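# Pull the stained block from the row, close the gap

## Task

Remove the block with the yellow-brown stain from the row of on-edge blocks and lay it down flat on an empty part of the bench, clear of the row. Then push the remaining grey blocks together so they again stand face against face with no gap.

## Robot and tools

Robot: two arms, left_arm and right_arm, each ending in a five-finger hand. The right arm has a right hand and the left arm has its mirror image. Base positions in metres: left_arm (-0.010, +0.347, +0.046), right_arm (+0.043, -0.274, +0.030), both facing almost straight along +x. A camera stand sits behind the arms.

Frame: one scene frame is used for everything. Its origin is at table-top height, halfway between the nominal bases. +z is up, +x points out over the table, and left_arm is on the +y side. Arm names do not match left and right in the images.

Hand point: each arm is steered by a point 0.15 m out from the wrist flange along the fingers. Its +z runs along straight fingers, which extend 0.06 to 0.07 m past it. Its +y points out of the palm, and finger centre lines lie 0.06 m on the -y side. On the right hand +x points away from the thumb; on the left hand +x points toward the thumb. A wrist bracket on the little-finger side can strike objects. Opposing the thumb, a hand grips things about 0.035 to 0.065 m thick.

The 28-number row: every motion command uses one row holding both arms, all values in [-1, 1]. Numbers 1-14 are left_arm, 15-28 are right_arm. For each arm, in this order: dx, dy, dz, rx, ry, rz; then six hand slots; then force_limit, speed. dx, dy, dz are an offset along the scene axes; rx, ry, rz form one rotation vector, turning about the hand point. The value 1.0 stands for 0.6 m of travel or 180 degrees of turn. Offsets are measured from the arm's Hand target as it was when the action or move began, never from the previous row, so sending the same offset twice moves the arm twice. Six zeros re-request the current Hand target. Offset lengths above 1.0 are scaled back.

Hand slots: slots 1-3 hold grasp numbers a, b, c (each -1 to +1); slots 4-6 must be exactly 0 or the row is rejected. a curls index and middle and bends the thumb; b curls ring and little; c swings the thumb across in front of the palm. All three at 0 means a fully open hand. To keep a grip or leave a hand unchanged, resend its last a, b, c. force_limit maps -1 to roughly 0 N and +1 to 10 N at the fingertip (15 N on thumb motors). speed rises from near zero at -1 to full at +0.48 and stays full above; use -0.94 or lower for a soft grip. A loosen needs a target more open than hand_measured; a stronger squeeze needs a higher force_limit plus a more closed target.

Tools:
- execute_actions(actions, cameras): actions is a list of actions; each action is a table of up to 15 rows, one per 1/30 s step; a short table repeats its last row. cameras is a list of names, ["all"], or [] for none; images appear when actions is empty or cameras requests them.
- move(target, speed, blend, blocking, cameras): target is one row, or up to 15 rows visited in turn; every row's offsets still count from the Hand targets at the move's start. speed is path top speed in m/s, 0.002 to 4.3, default 0.25 (turns up to twice that in rad/s), one value or one per target. blend is a corner radius in metres; 0 stops at each target. Paths end together and last at most 10 s. blocking=false returns after about 0.5 s while motion continues. Moves do not avoid obstacles or the other arm.
- wait(seconds 0 to 10, cameras): lets time pass holding commands.
- stop(cameras): brakes a running move.
- zoom_image(camera, region): camera is cam_high, cam_low, cam_left_wrist or cam_right_wrist; region [x0, y0, x1, y1] in pixels from the top-left corner, at most 504 each way, on that camera's newest image (all images are 672x504).
- show_instructions(): shows the reference pages.
- finished_scene(scene=1): ends the scene for good.

Results: end_effector_position (m) and end_effector_quat_wxyz in the scene frame; Hand target, the commanded pose that next offsets start from; hand_measured, hand_stopped_by (moving, target, force, stalled, fault), hand_load_n (positive when pushed open; near 0 means nothing held) per motor, plus hand_force_limit and hand_speed; joint positions, velocities (may read within noise), torques and motor temperatures. Action calls also list some per-step positions. A move adds a line like move: done, off_target, moving, held or fault, with limits=paced (pose clipped) or limits=held (steps withheld).

Behaviour: arms track loosely and often rest 1-3 cm (up to 5 cm) below the command with no contact; if short, send the missing distance as a further offset. Orientation is clipped to 40 degrees from the measured one per step. Joint motors heat when holding loads, stretched or pushing; MOTOR HOT appears at 85 °C and at 100 °C that arm goes limp for 30-60 s or more.

Avoid: any contact or squeeze between the two hands or arms; fast touches or targets far beyond contact; paths passing near an arm's own base; dropping or releasing the block while moving or from height; knocking blocks over or off the table. Anything left off the table fails the job. Loose objects may get brief outside nudges.

Each tool is called by a JSON object that holds its "name" and its "arguments".

Reference images:

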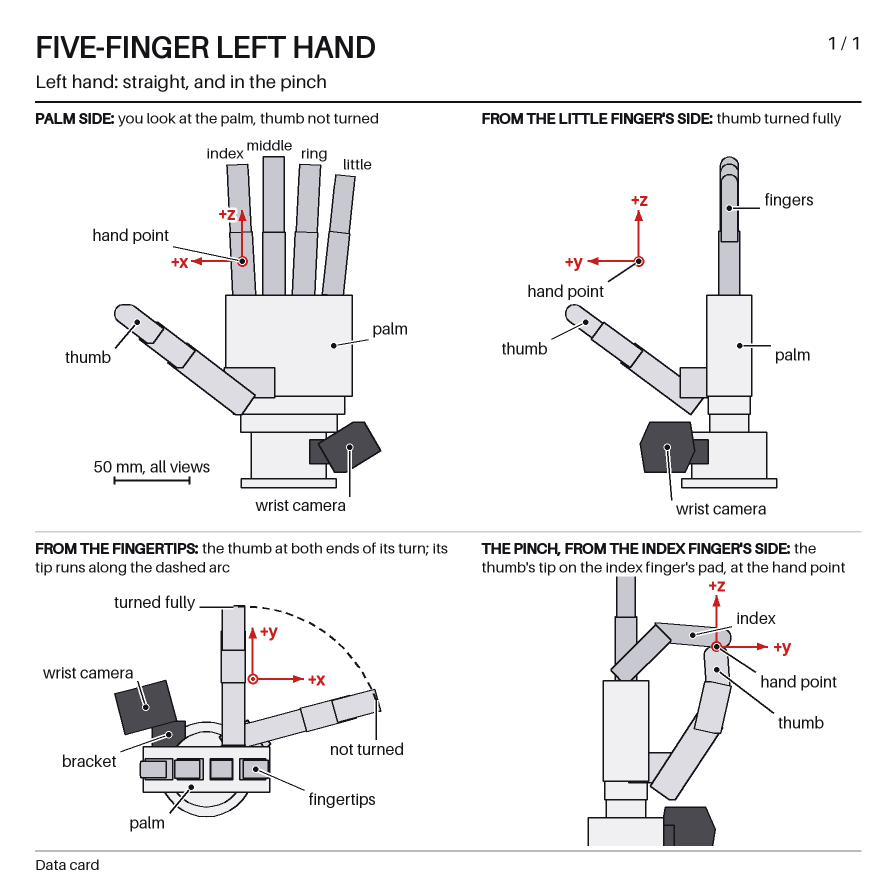

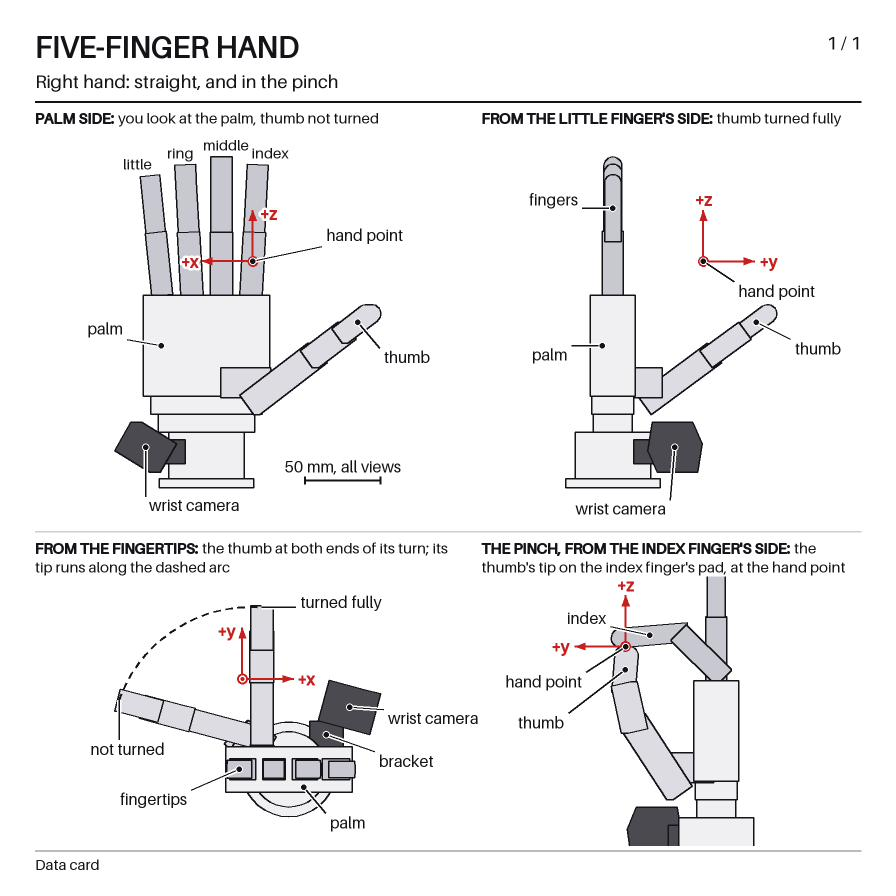

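## Session

{"name": "execute_actions", "arguments": {"actions": []}}

Scene clock: 0.00 s.
left_arm: end_effector_position=(+0.2802, +0.1840, +0.0987) hand_measured=(+1.000, +1.000, +1.000, +1.000, +1.000, +1.000) hand_load_n=(+0.0, +0.0, +0.0, +0.0, +0.0, +0.0) hand_stopped_by=(target, target, target, target, target, target) hand_force_limit=0.00 hand_speed=-0.80 end_effector_quat_wxyz=(+0.157, -0.399, +0.764, -0.483) | right_arm: end_effector_position=(+0.5598, +0.0632, +0.2838) hand_measured=(+1.000, +1.000, +1.000, +1.000, +1.000, +1.000) hand_load_n=(+0.0, +0.0, +0.0, +0.0, +0.0, +0.0) hand_stopped_by=(target, target, target, target, target, target) hand_force_limit=0.00 hand_speed=-0.80 end_effector_quat_wxyz=(+0.051, +0.886, +0.316, +0.335)
Joint positions: left_arm=[-0.178 0.975 0.275 0.101 0.537 0.168] | right_arm=[0.809 1.642 1.539 -0.866 0.364 -1.586]
Joint velocities: within noise
Joint torques (N m): no reading
Motor temperatures (°C): left_arm=[27 31 25 24 28 25] | right_arm=[27 28 24 27 26 24]
Heat: left arm: hottest shoulder 31 °C; right arm: hottest shoulder 28 °C.
Hand target: left_arm +0.2893, +0.1826, +0.1082; +0.165, -0.394, +0.761, -0.489 | right_arm +0.5643, +0.0677, +0.2996; +0.044, +0.883, +0.311, +0.350

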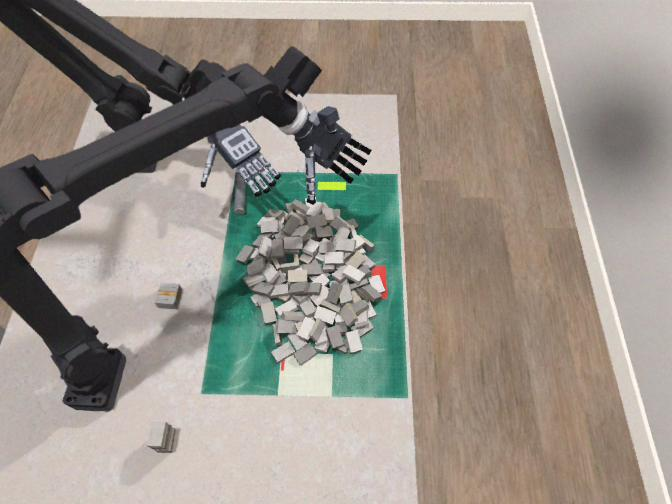

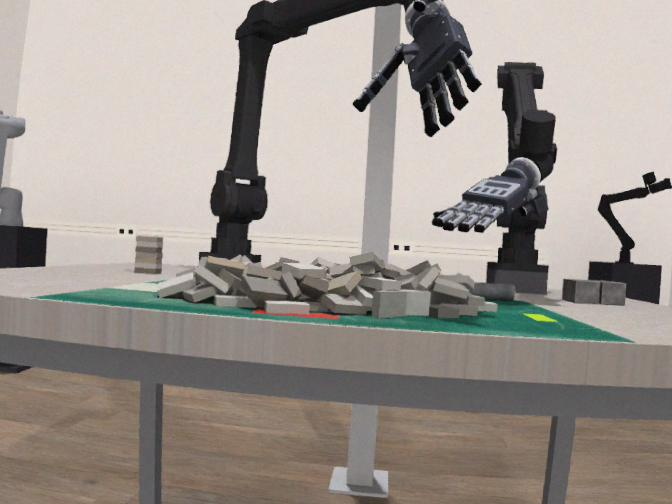

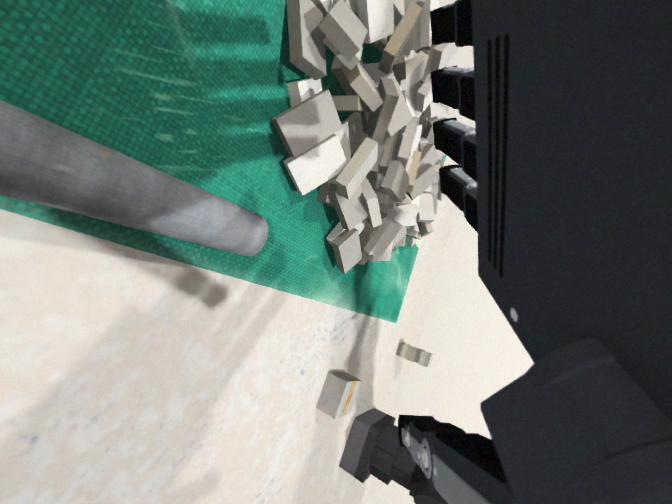

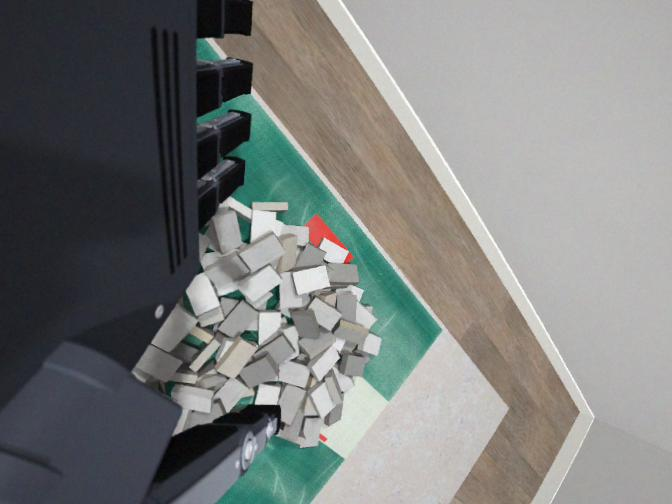

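{"name": "zoom_image", "arguments": {"camera": "cam_high", "region": [120, 260, 220, 335]}}

{"name": "zoom_image", "arguments": {"camera": "cam_high", "region": [120, 400, 220, 475]}}

{"name": "zoom_image", "arguments": {"camera": "cam_low", "region": [540, 250, 660, 340]}}

{"name": "zoom_image", "arguments": {"camera": "cam_left_wrist", "region": [280, 320, 460, 455]}}

Scaled by 5.040 from the camera's 672x504 image, which has a finer 960x720 frame.

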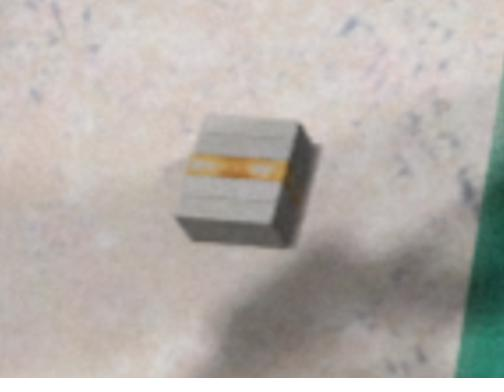

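Scaled by 5.040 from the camera's 672x504 image, which has a finer 960x720 frame.

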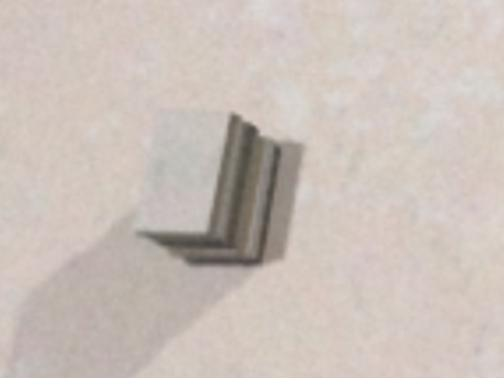

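Scaled by 4.200 from the camera's 672x504 image, which has a finer 960x720 frame.

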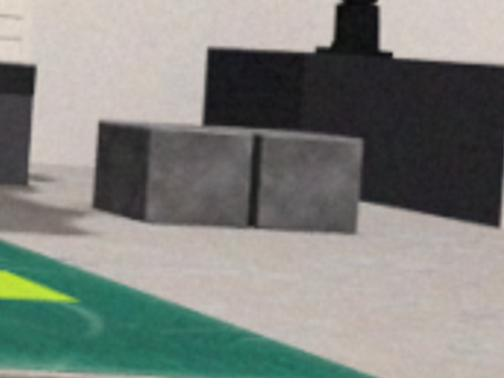

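Scaled by 2.800 from the camera's 672x504 image, which has a finer 960x720 frame.

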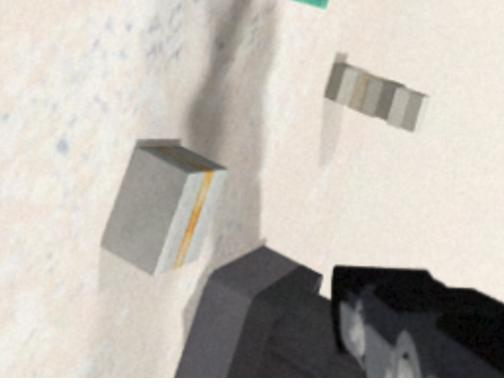

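{"name": "move", "arguments": {"target": [0,0,0.25,0,0,0,0,0,0,0,0,0,-0.5,0.2,-0.24,-0.746,0.05,0,0,-0.333,0,0,0,0,0,0,-0.5,0.2], "speed": 0.3, "cameras": ["all"]}}

Scene clock: 14.80 s.
left_arm: end_effector_position=(+0.2781, +0.1843, +0.2275) hand_measured=(+1.000, +1.000, +1.000, +1.000, +1.000, +1.000) hand_load_n=(+0.0, +0.0, +0.0, +0.0, +0.0, -0.5) hand_stopped_by=(target, target, target, target, target, target) hand_force_limit=-0.50 hand_speed=0.20 end_effector_quat_wxyz=(+0.146, -0.406, +0.767, -0.475) | right_arm: end_effector_position=(+0.4251, -0.3747, +0.3256) hand_measured=(+1.000, +1.000, +1.000, +1.000, +1.000, +1.000) hand_load_n=(+0.0, +0.0, +0.0, +0.0, +0.0, +0.0) hand_stopped_by=(target, target, target, target, target, target) hand_force_limit=-0.50 hand_speed=0.20 end_effector_quat_wxyz=(+0.212, +0.921, -0.170, +0.279)
Joint positions: left_arm=[-0.178 0.73 0.562 -0.463 0.537 0.168] | right_arm=[0.138 1.161 1.171 -1.11 0.561 -1.231]
Joint torques (N m): left_arm=[2.2 -1.96 12.45 0.85 0.23 0.04] | right_arm=[-1.85 -7.82 8.95 0.81 0.3 -0.07]
Heat: left arm: hottest shoulder 31 °C; right arm: hottest shoulder 28 °C.
Hand target: left_arm +0.2892, +0.1826, +0.2581; +0.165, -0.394, +0.761, -0.489 | right_arm +0.4204, -0.3798, +0.3296; +0.213, +0.920, -0.171, +0.281
Off the commanded pose: left_arm 0.033 m, 3 deg | right_arm 0.008 m, 0 deg.
move: off_target (left_arm)

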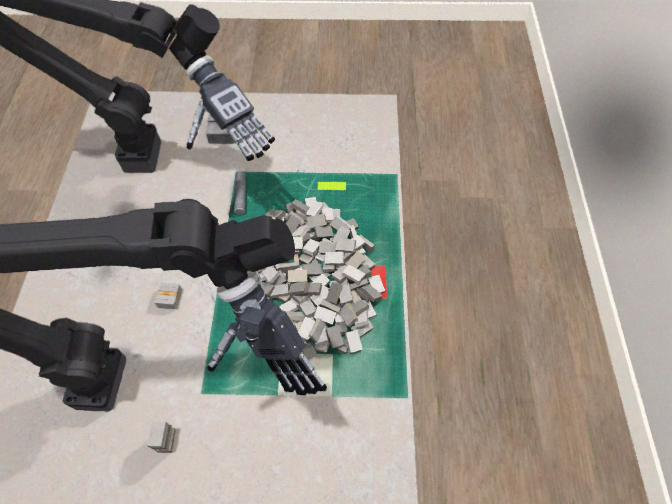

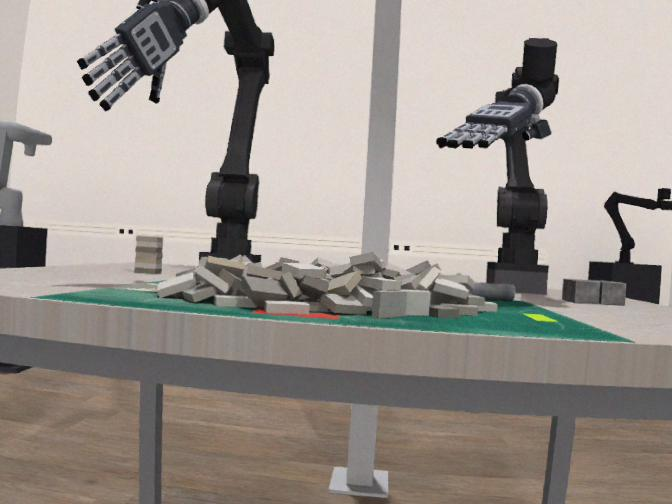

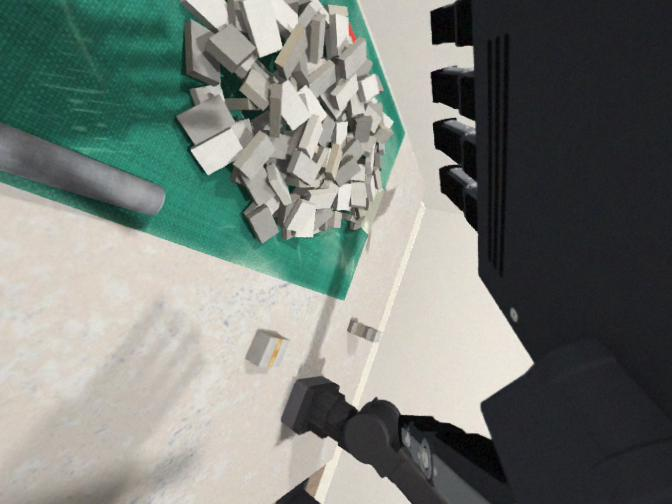

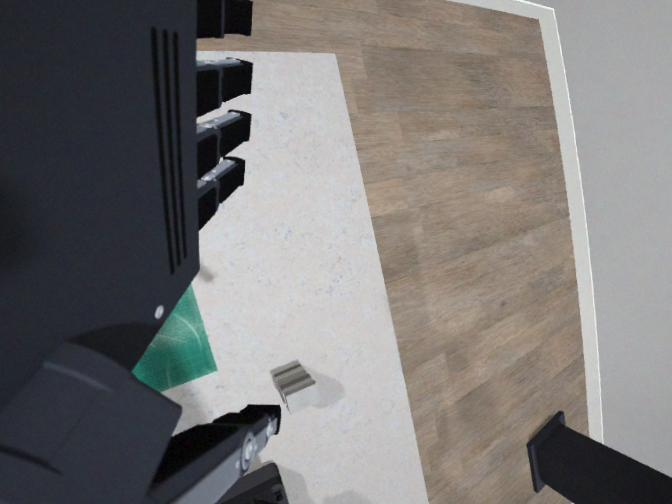

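{"name": "zoom_image", "arguments": {"camera": "cam_left_wrist", "region": [220, 310, 310, 380]}}

{"name": "zoom_image", "arguments": {"camera": "cam_high", "region": [140, 275, 190, 315]}}

Scaled by 5.600 from the camera's 672x504 image, which has a finer 960x720 frame.

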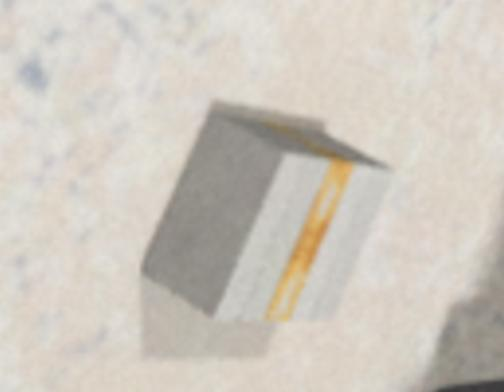

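Scaled by 10.080 from the camera's 672x504 image, which has a finer 960x720 frame.

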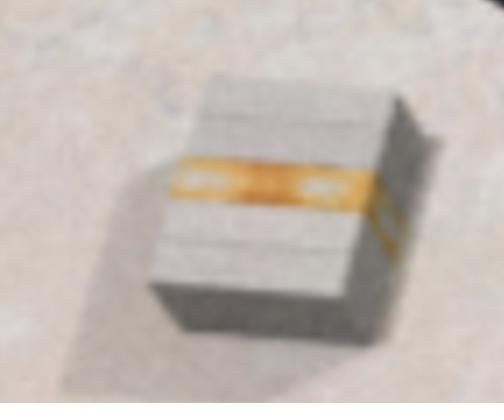

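{"name": "zoom_image", "arguments": {"camera": "cam_low", "region": [420, 70, 570, 170]}}

{"name": "zoom_image", "arguments": {"camera": "cam_low", "region": [60, 0, 200, 110]}}

{"name": "zoom_image", "arguments": {"camera": "cam_left_wrist", "region": [420, 0, 520, 240]}}

{"name": "zoom_image", "arguments": {"camera": "cam_high", "region": [170, 60, 290, 170]}}

Scaled by 3.360 from the camera's 672x504 image, which has a finer 960x720 frame.

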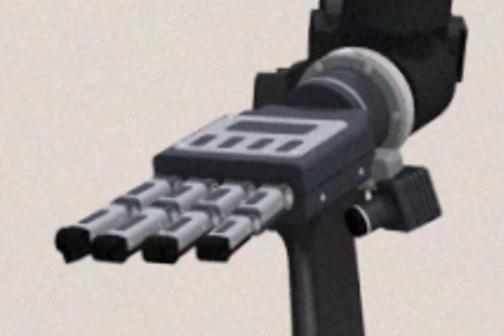

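Scaled by 3.600 from the camera's 672x504 image, which has a finer 960x720 frame.

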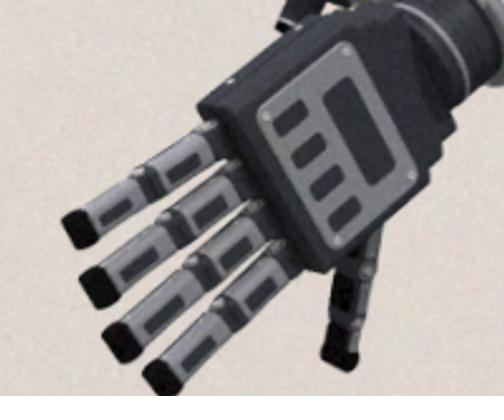

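Scaled by 2.100 from the camera's 672x504 image, which has a finer 960x720 frame.

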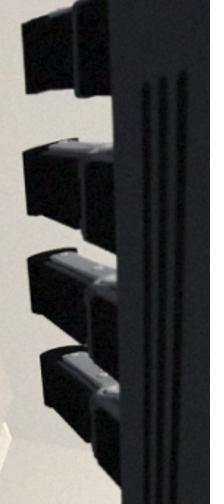

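Scaled by 4.200 from the camera's 672x504 image, which has a finer 960x720 frame.

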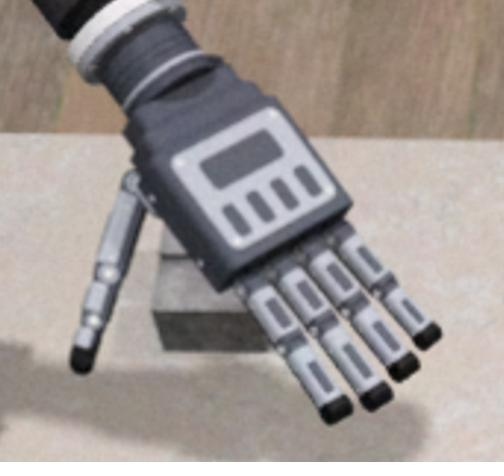

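{"name": "move", "arguments": {"target": [-0.065,-0.354,0.037,0.1657,0.3070,0.1561,0,0,0,0,0,0,-0.5,0.2,-0.067,-0.233,0,0,0,-0.139,0,0,0,0,0,0,-0.5,0.2], "speed": 0.3, "cameras": ["all"]}}

Scene clock: 33.07 s.
left_arm: end_effector_position=(+0.2431, -0.0168, +0.2716) hand_measured=(+1.000, +1.000, +1.000, +1.000, +1.000, +1.000) hand_load_n=(+0.0, +0.0, +0.0, +0.0, +0.0, +0.0) hand_stopped_by=(target, target, target, target, target, target) hand_force_limit=-0.50 hand_speed=0.20 end_effector_quat_wxyz=(+0.001, -0.679, +0.734, +0.009) | right_arm: end_effector_position=(+0.3701, -0.5119, +0.3128) hand_measured=(+1.000, +1.000, +1.000, +1.000, +1.000, +1.000) hand_load_n=(+0.0, +0.0, +0.0, +0.0, +0.0, +0.0) hand_stopped_by=(target, target, target, target, target, target) hand_force_limit=-0.50 hand_speed=0.20 end_effector_quat_wxyz=(+0.269, +0.870, -0.353, +0.215)
Joint positions: left_arm=[-0.845 1.559 1.516 -1.545 -0.001 -0.74] | right_arm=[-0.238 1.224 1.191 -1.121 0.584 -1.19]
Joint torques (N m): left_arm=[1.26 -9.99 10.95 -0.16 0.04 -0.01] | right_arm=[-1.49 -6.24 14.23 0.42 0.43 0.16]
Motor temperatures (°C): left_arm=[27 31 30 24 28 25] | right_arm=[27 28 26 27 26 24]
Heat: left arm: hottest shoulder 31 °C; right arm: hottest shoulder 28 °C.
Hand target: left_arm +0.2503, -0.0298, +0.2802; +0.000, +0.682, -0.731, +0.000 | right_arm +0.3801, -0.5196, +0.3296; +0.269, +0.861, -0.366, +0.228
Off the commanded pose: left_arm 0.017 m, 1 deg | right_arm 0.021 m, 2 deg.
move: off_target (left_arm, right_arm)

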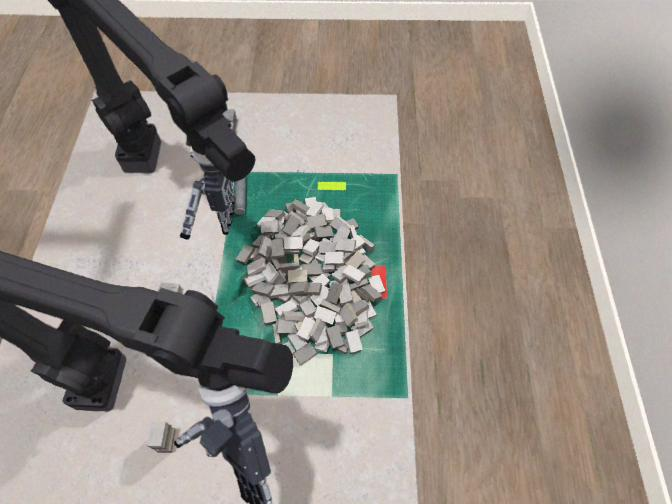

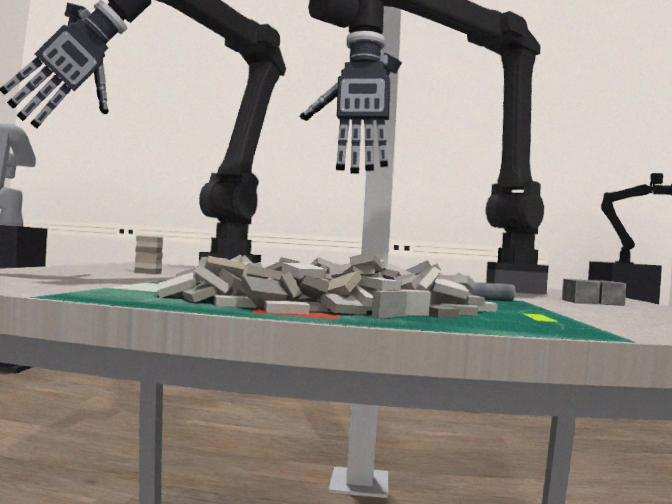

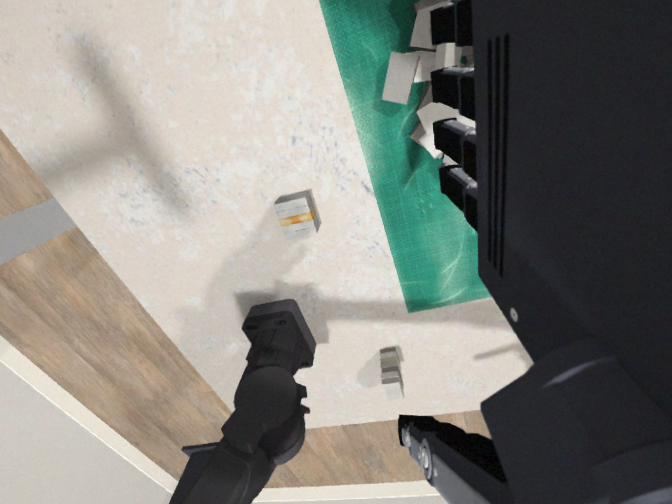

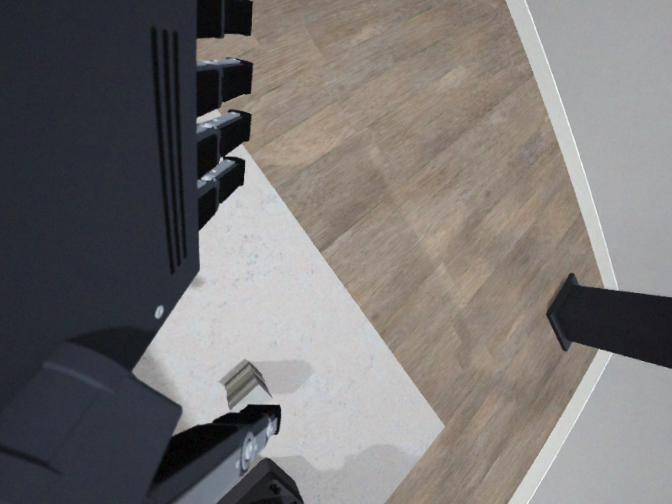

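{"name": "zoom_image", "arguments": {"camera": "cam_left_wrist", "region": [265, 180, 330, 245]}}

Scaled by 7.754 from the camera's 672x504 image, which has a finer 960x720 frame.

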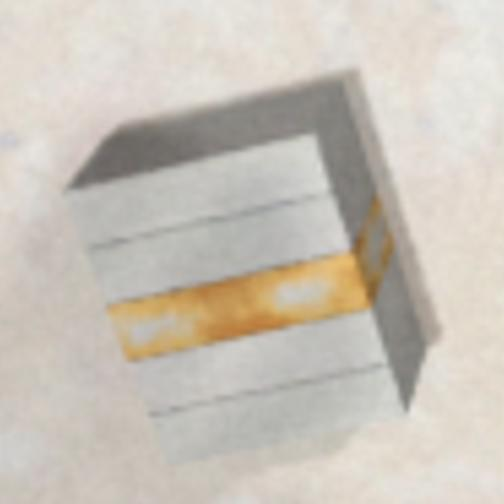

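{"name": "zoom_image", "arguments": {"camera": "cam_high", "region": [140, 170, 280, 310]}}

Scaled by 3.600 from the camera's 672x504 image, which has a finer 960x720 frame.

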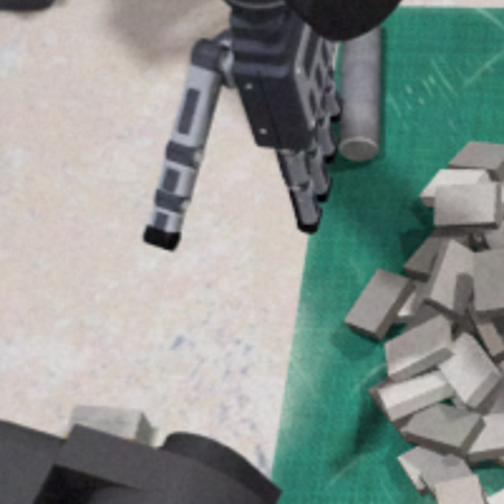

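{"name": "move", "arguments": {"target": [-0.113,-0.047,-0.2,0,0,0,0,0,0,0,0,0,-0.5,0.2,-0.26,-0.213,0,0,0,-0.161,0,0,0,0,0,0,-0.5,0.2], "speed": 0.3, "cameras": ["cam_high","cam_left_wrist","cam_right_wrist"]}}

Scene clock: 40.73 s.
left_arm: end_effector_position=(+0.1839, -0.0551, +0.1714) hand_measured=(+1.000, +1.000, +1.000, +1.000, +1.000, +1.000) hand_load_n=(+0.0, +0.0, +0.0, +0.0, +0.0, +0.0) hand_stopped_by=(target, target, target, target, target, target) hand_force_limit=-0.50 hand_speed=0.20 end_effector_quat_wxyz=(-0.001, -0.679, +0.735, -0.009) | right_arm: end_effector_position=(+0.2149, -0.6340, +0.3112) hand_measured=(+1.000, +1.000, +1.000, +1.000, +1.000, +1.000) hand_load_n=(+0.0, +0.0, +0.0, +0.0, +0.0, +0.0) hand_stopped_by=(target, target, target, target, target, target) hand_force_limit=-0.50 hand_speed=0.20 end_effector_quat_wxyz=(+0.315, +0.751, -0.564, +0.135)
Joint positions: left_arm=[-0.998 1.562 1.254 -1.245 -0.001 -0.892] | right_arm=[-0.728 1.226 1.191 -1.144 0.596 -1.157]
Joint torques (N m): left_arm=[1.85 -9.7 6.94 0.43 0.02 -0.02] | right_arm=[-1.08 -5.83 14.42 0.8 0.32 -0.01]
Heat: left arm: hottest shoulder 31 °C; right arm: hottest shoulder 28 °C.
Hand target: left_arm +0.1825, -0.0580, +0.1603; +0.000, +0.682, -0.731, +0.000 | right_arm +0.2241, -0.6474, +0.3296; +0.317, +0.742, -0.570, +0.154
Off the commanded pose: left_arm 0.012 m, 1 deg | right_arm 0.025 m, 3 deg.
move: off_target (left_arm, right_arm)
Images, in order (width x height): cam_high 672x504, cam_left_wrist 672x504, cam_right_wrist 672x504.

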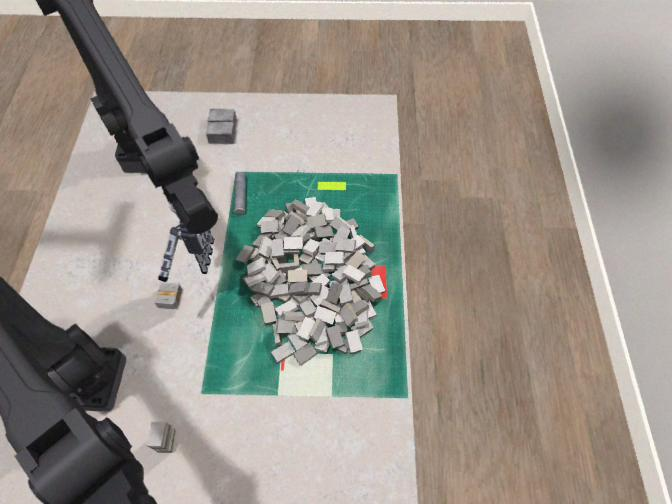

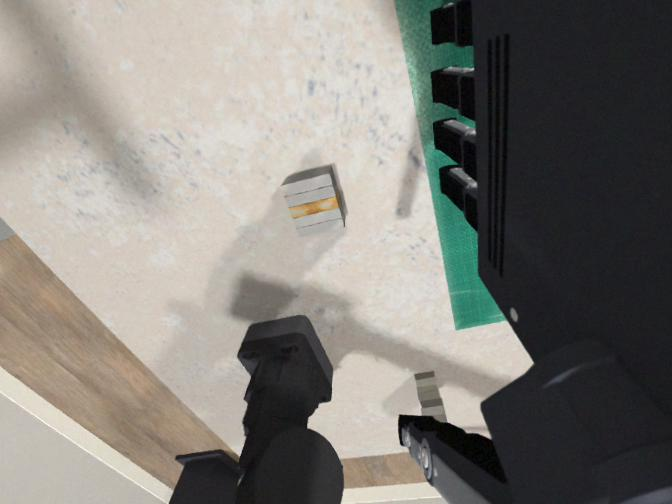

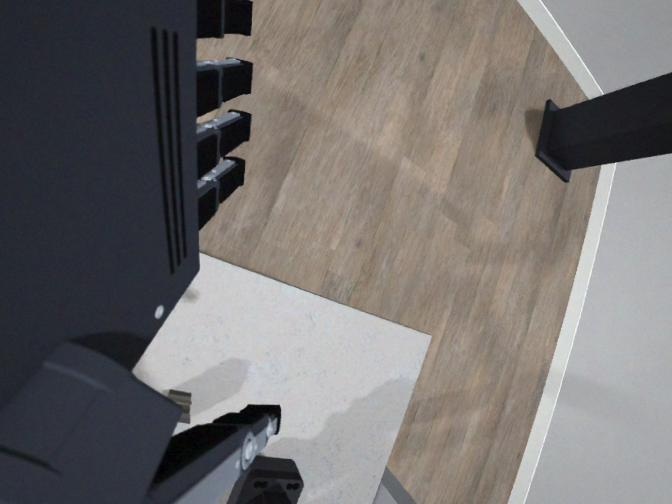

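{"name": "zoom_image", "arguments": {"camera": "cam_left_wrist", "region": [260, 140, 500, 260]}}

{"name": "zoom_image", "arguments": {"camera": "cam_high", "region": [130, 210, 250, 330]}}

Scaled by 2.100 from the camera's 672x504 image, which has a finer 960x720 frame.

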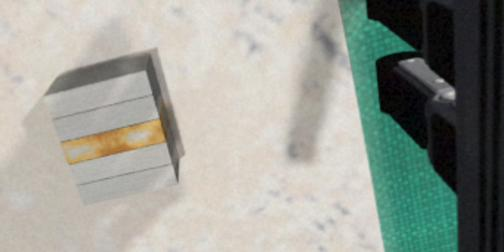

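Scaled by 4.200 from the camera's 672x504 image, which has a finer 960x720 frame.

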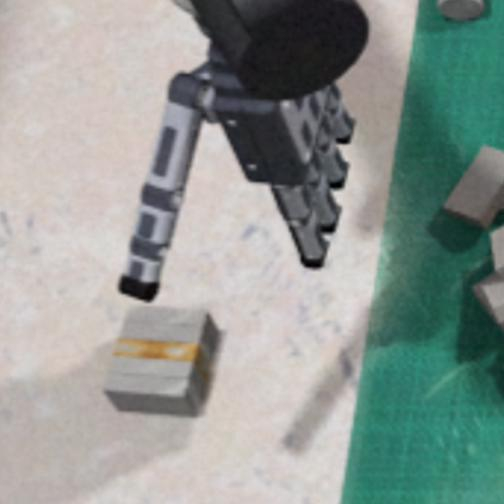

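{"name": "move", "arguments": {"target": [-0.0483,-0.0217,-0.1183,0,0,0,0,0,0,0,0,0,-0.5,0.2,0,0,0,0,0,0,0,0,0,0,0,0,-0.5,0.2], "speed": 0.2, "cameras": ["cam_high","cam_low","cam_left_wrist"]}}

Scene clock: 43.97 s.
left_arm: end_effector_position=(+0.1544, -0.0680, +0.0966) hand_measured=(+1.000, +1.000, +1.000, +1.000, +1.000, +1.000) hand_load_n=(+0.0, +0.0, +0.0, +0.0, +0.0, +0.0) hand_stopped_by=(target, target, target, target, target, target) hand_force_limit=-0.50 hand_speed=0.20 end_effector_quat_wxyz=(+0.000, -0.678, +0.735, -0.004) | right_arm: end_effector_position=(+0.2149, -0.6340, +0.3112) hand_measured=(+1.000, +1.000, +1.000, +1.000, +1.000, +1.000) hand_load_n=(+0.0, +0.0, +0.0, +0.0, +0.0, +0.0) hand_stopped_by=(target, target, target, target, target, target) hand_force_limit=-0.50 hand_speed=0.20 end_effector_quat_wxyz=(+0.315, +0.751, -0.564, +0.135)
Joint positions: left_arm=[-1.068 1.636 1.13 -1.057 -0.001 -0.961] | right_arm=[-0.728 1.226 1.191 -1.144 0.596 -1.157]
Joint torques (N m): left_arm=[1.44 -9.88 6.74 0.36 0.06 -0.05] | right_arm=[-1.49 -6.24 14.49 0.87 0.36 0.03]
Heat: left arm: hottest shoulder 31 °C; right arm: hottest shoulder 28 °C.
Hand target: left_arm +0.1535, -0.0711, +0.0894; +0.000, +0.682, -0.731, +0.000 | right_arm +0.2241, -0.6474, +0.3296; +0.317, +0.742, -0.570, +0.154
Off the commanded pose: left_arm 0.008 m, 1 deg | right_arm 0.025 m, 3 deg.
move: off_target (right_arm)
Images, in order (width x height): cam_high 672x504, cam_low 672x504, cam_left_wrist 672x504.

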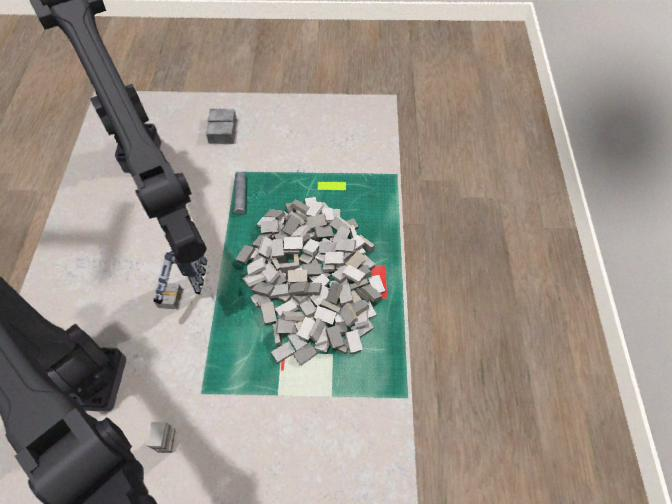

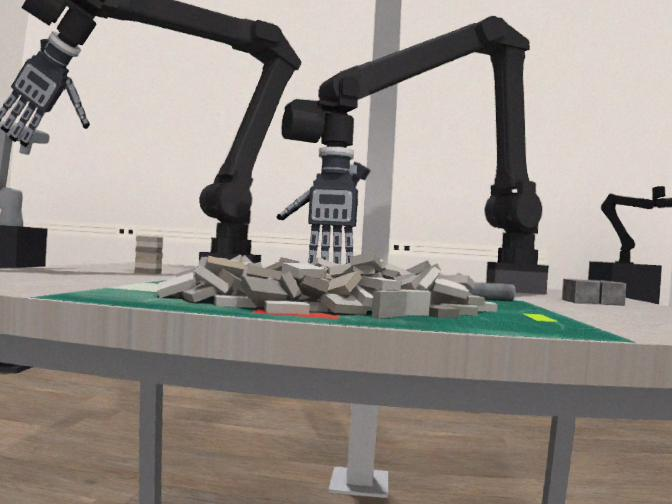

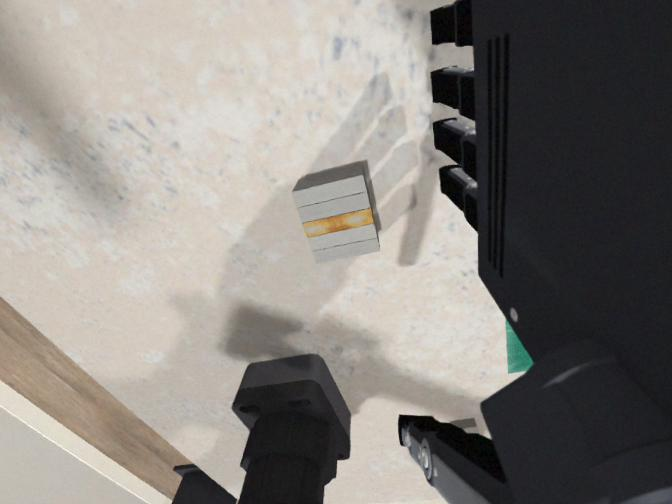

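{"name": "zoom_image", "arguments": {"camera": "cam_left_wrist", "region": [280, 140, 520, 290]}}

{"name": "zoom_image", "arguments": {"camera": "cam_high", "region": [140, 250, 230, 320]}}

Scaled by 2.100 from the camera's 672x504 image, which has a finer 960x720 frame.

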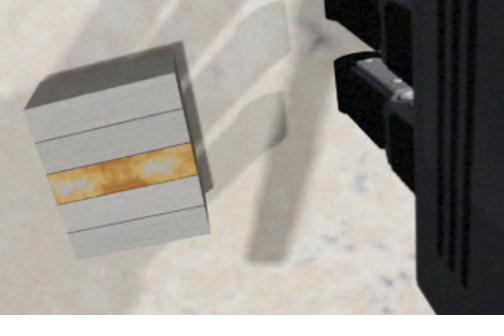

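Scaled by 5.600 from the camera's 672x504 image, which has a finer 960x720 frame.

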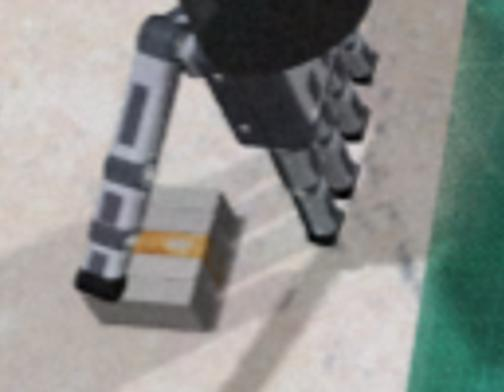

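{"name": "move", "arguments": {"target": [0,0.0117,-0.0217,0,0,0,0,0,0,0,0,0,-0.5,0.2,0,0,0,0,0,0,0,0,0,0,0,0,-0.5,0.2], "speed": 0.06, "cameras": ["cam_high","cam_left_wrist"]}}

{"name": "zoom_image", "arguments": {"camera": "cam_left_wrist", "region": [280, 140, 520, 290]}}

{"name": "zoom_image", "arguments": {"camera": "cam_high", "region": [140, 250, 230, 320]}}

Scene clock: 46.17 s.
left_arm: end_effector_position=(+0.1529, -0.0654, +0.0869) hand_measured=(+1.000, +1.000, +1.000, +1.000, +1.000, +1.000) hand_load_n=(+0.0, +0.0, +0.0, +0.0, +0.0, +0.0) hand_stopped_by=(target, target, target, target, target, target) hand_force_limit=-0.50 hand_speed=0.20 end_effector_quat_wxyz=(-0.001, -0.679, +0.735, -0.008) | right_arm: end_effector_position=(+0.2149, -0.6340, +0.3112) hand_measured=(+1.000, +1.000, +1.000, +1.000, +1.000, +1.000) hand_load_n=(+0.0, +0.0, +0.0, +0.0, +0.0, +0.0) hand_stopped_by=(target, target, target, target, target, target) hand_force_limit=-0.50 hand_speed=0.20 end_effector_quat_wxyz=(+0.315, +0.751, -0.564, +0.135)
Joint positions: left_arm=[-1.068 1.636 1.101 -1.019 -0.001 -0.962] | right_arm=[-0.728 1.226 1.191 -1.144 0.596 -1.157]
Joint torques (N m): left_arm=[2.26 -9.47 6.11 0.36 0.04 0.03] | right_arm=[-1.26 -5.83 14.57 0.79 0.31 0.04]
Heat: left arm: hottest shoulder 31 °C; right arm: hottest elbow 29 °C.
Hand target: left_arm +0.1535, -0.0640, +0.0763; +0.000, +0.682, -0.731, +0.000 | right_arm +0.2241, -0.6474, +0.3296; +0.317, +0.742, -0.570, +0.154
Off the commanded pose: left_arm 0.011 m, 1 deg | right_arm 0.025 m, 3 deg.
move: off_target (left_arm, right_arm)
Images, in order (width x height): cam_high 672x504, cam_left_wrist 672x504.

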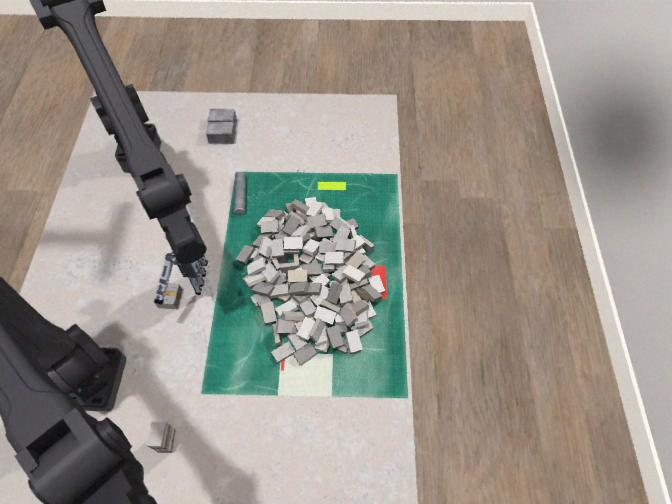

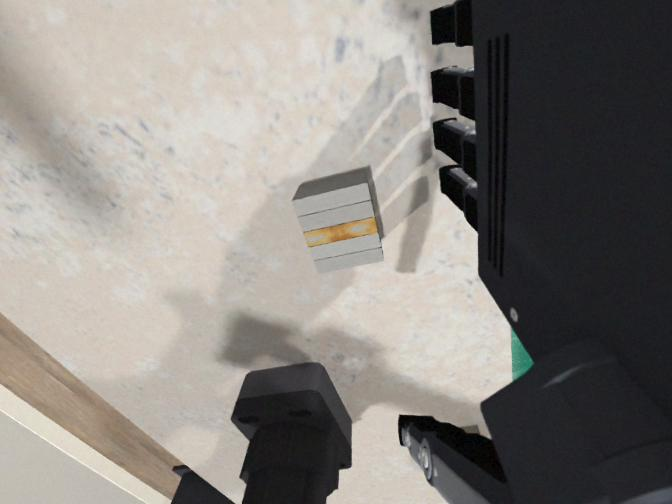

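Scaled by 2.100 from the camera's 672x504 image, which has a finer 960x720 frame.

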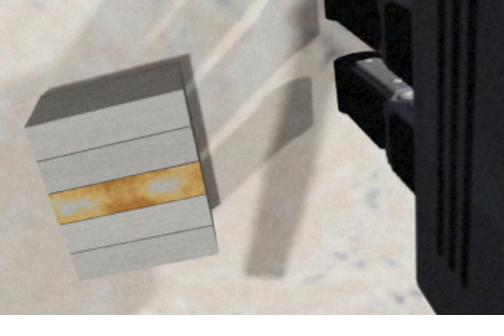

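Scaled by 5.600 from the camera's 672x504 image, which has a finer 960x720 frame.

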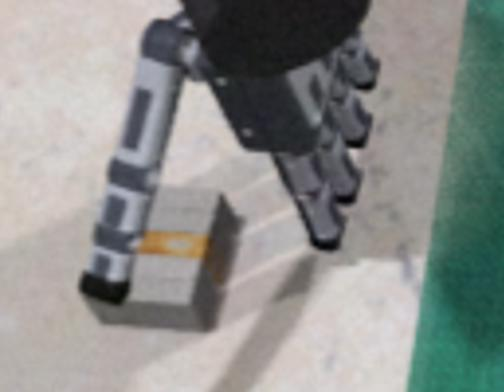

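{"name": "move", "arguments": {"target": [-0.0467,0.0033,-0.005,0,0,0,0,0,0,0,0,0,-0.5,0.2,0,0,0,0,0,0,0,0,0,0,0,0,-0.5,0.2], "speed": 0.08, "cameras": ["cam_high","cam_left_wrist","cam_low"]}}

{"name": "zoom_image", "arguments": {"camera": "cam_left_wrist", "region": [300, 140, 540, 290]}}

{"name": "zoom_image", "arguments": {"camera": "cam_high", "region": [140, 260, 210, 315]}}

{"name": "zoom_image", "arguments": {"camera": "cam_low", "region": [260, 160, 400, 290]}}

Scene clock: 48.87 s.
left_arm: end_effector_position=(+0.1361, -0.0621, +0.0760) hand_measured=(+1.000, +1.000, +1.000, +1.000, +1.000, +1.000) hand_load_n=(+0.0, +0.0, +0.5, +0.0, +0.0, +0.0) hand_stopped_by=(target, target, target, target, target, target) hand_force_limit=-0.50 hand_speed=0.20 end_effector_quat_wxyz=(+0.004, -0.683, +0.730, -0.003) | right_arm: end_effector_position=(+0.2149, -0.6340, +0.3112) hand_measured=(+1.000, +1.000, +1.000, +1.000, +1.000, +1.000) hand_load_n=(+0.0, +0.0, +0.0, +0.0, +0.0, +0.0) hand_stopped_by=(target, target, target, target, target, target) hand_force_limit=-0.50 hand_speed=0.20 end_effector_quat_wxyz=(+0.315, +0.751, -0.564, +0.135)
Joint positions: left_arm=[-1.101 1.631 1.062 -0.999 -0.008 -1.007] | right_arm=[-0.728 1.226 1.191 -1.144 0.596 -1.157]
Joint torques (N m): left_arm=[0.67 -11.46 5.19 0.28 0.33 0] | right_arm=[-2.02 -5.66 14.37 0.79 0.34 0]
Heat: left arm: hottest shoulder 31 °C; right arm: hottest elbow 29 °C.
Hand target: left_arm +0.1255, -0.0620, +0.0733; +0.000, +0.682, -0.731, +0.000 | right_arm +0.2241, -0.6474, +0.3296; +0.317, +0.742, -0.570, +0.154
Off the commanded pose: left_arm 0.011 m, 1 deg | right_arm 0.025 m, 3 deg.
move: off_target (left_arm, right_arm)
Images, in order (width x height): cam_high 672x504, cam_low 672x504, cam_left_wrist 672x504.

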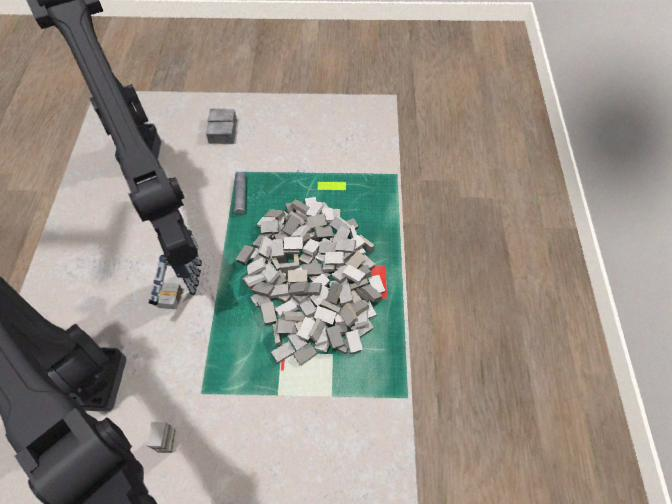

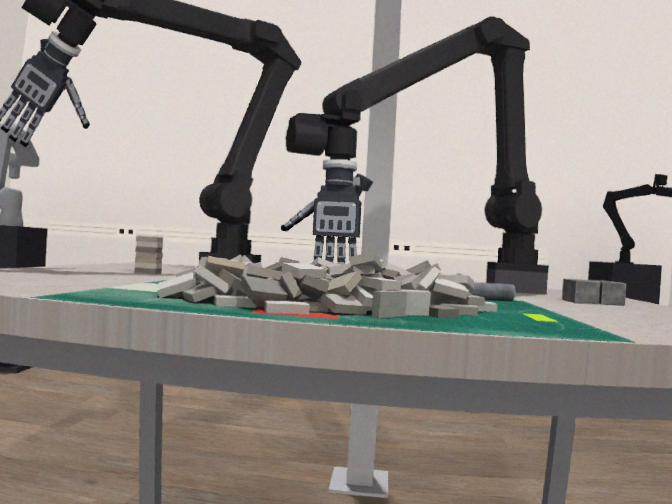

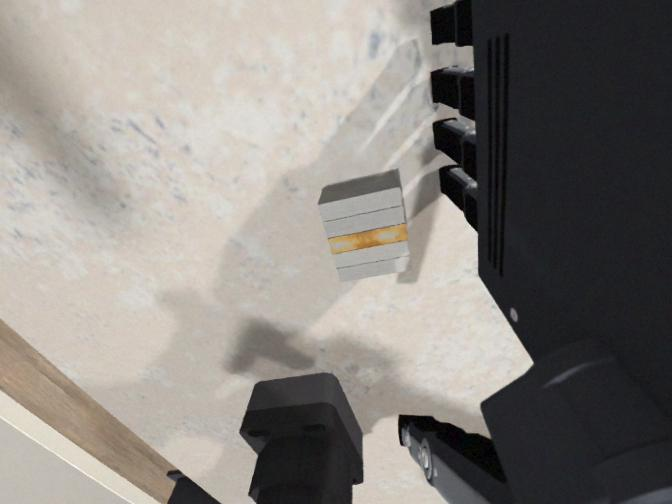

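Scaled by 2.100 from the camera's 672x504 image, which has a finer 960x720 frame.

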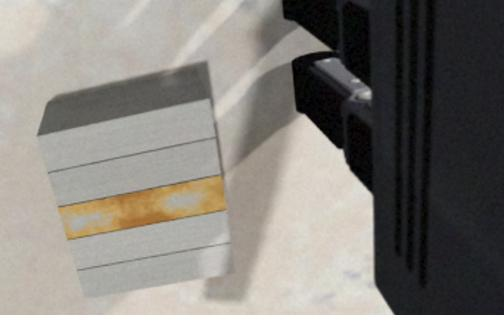

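Scaled by 7.200 from the camera's 672x504 image, which has a finer 960x720 frame.

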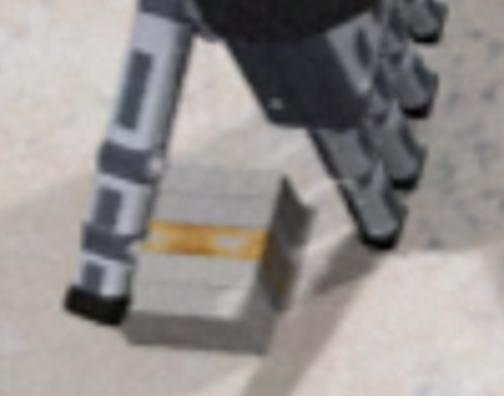

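Scaled by 3.600 from the camera's 672x504 image, which has a finer 960x720 frame.

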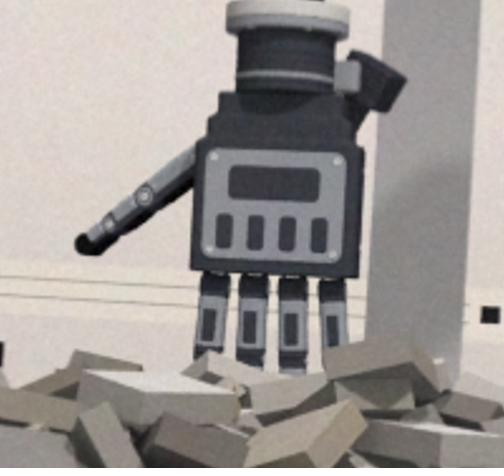

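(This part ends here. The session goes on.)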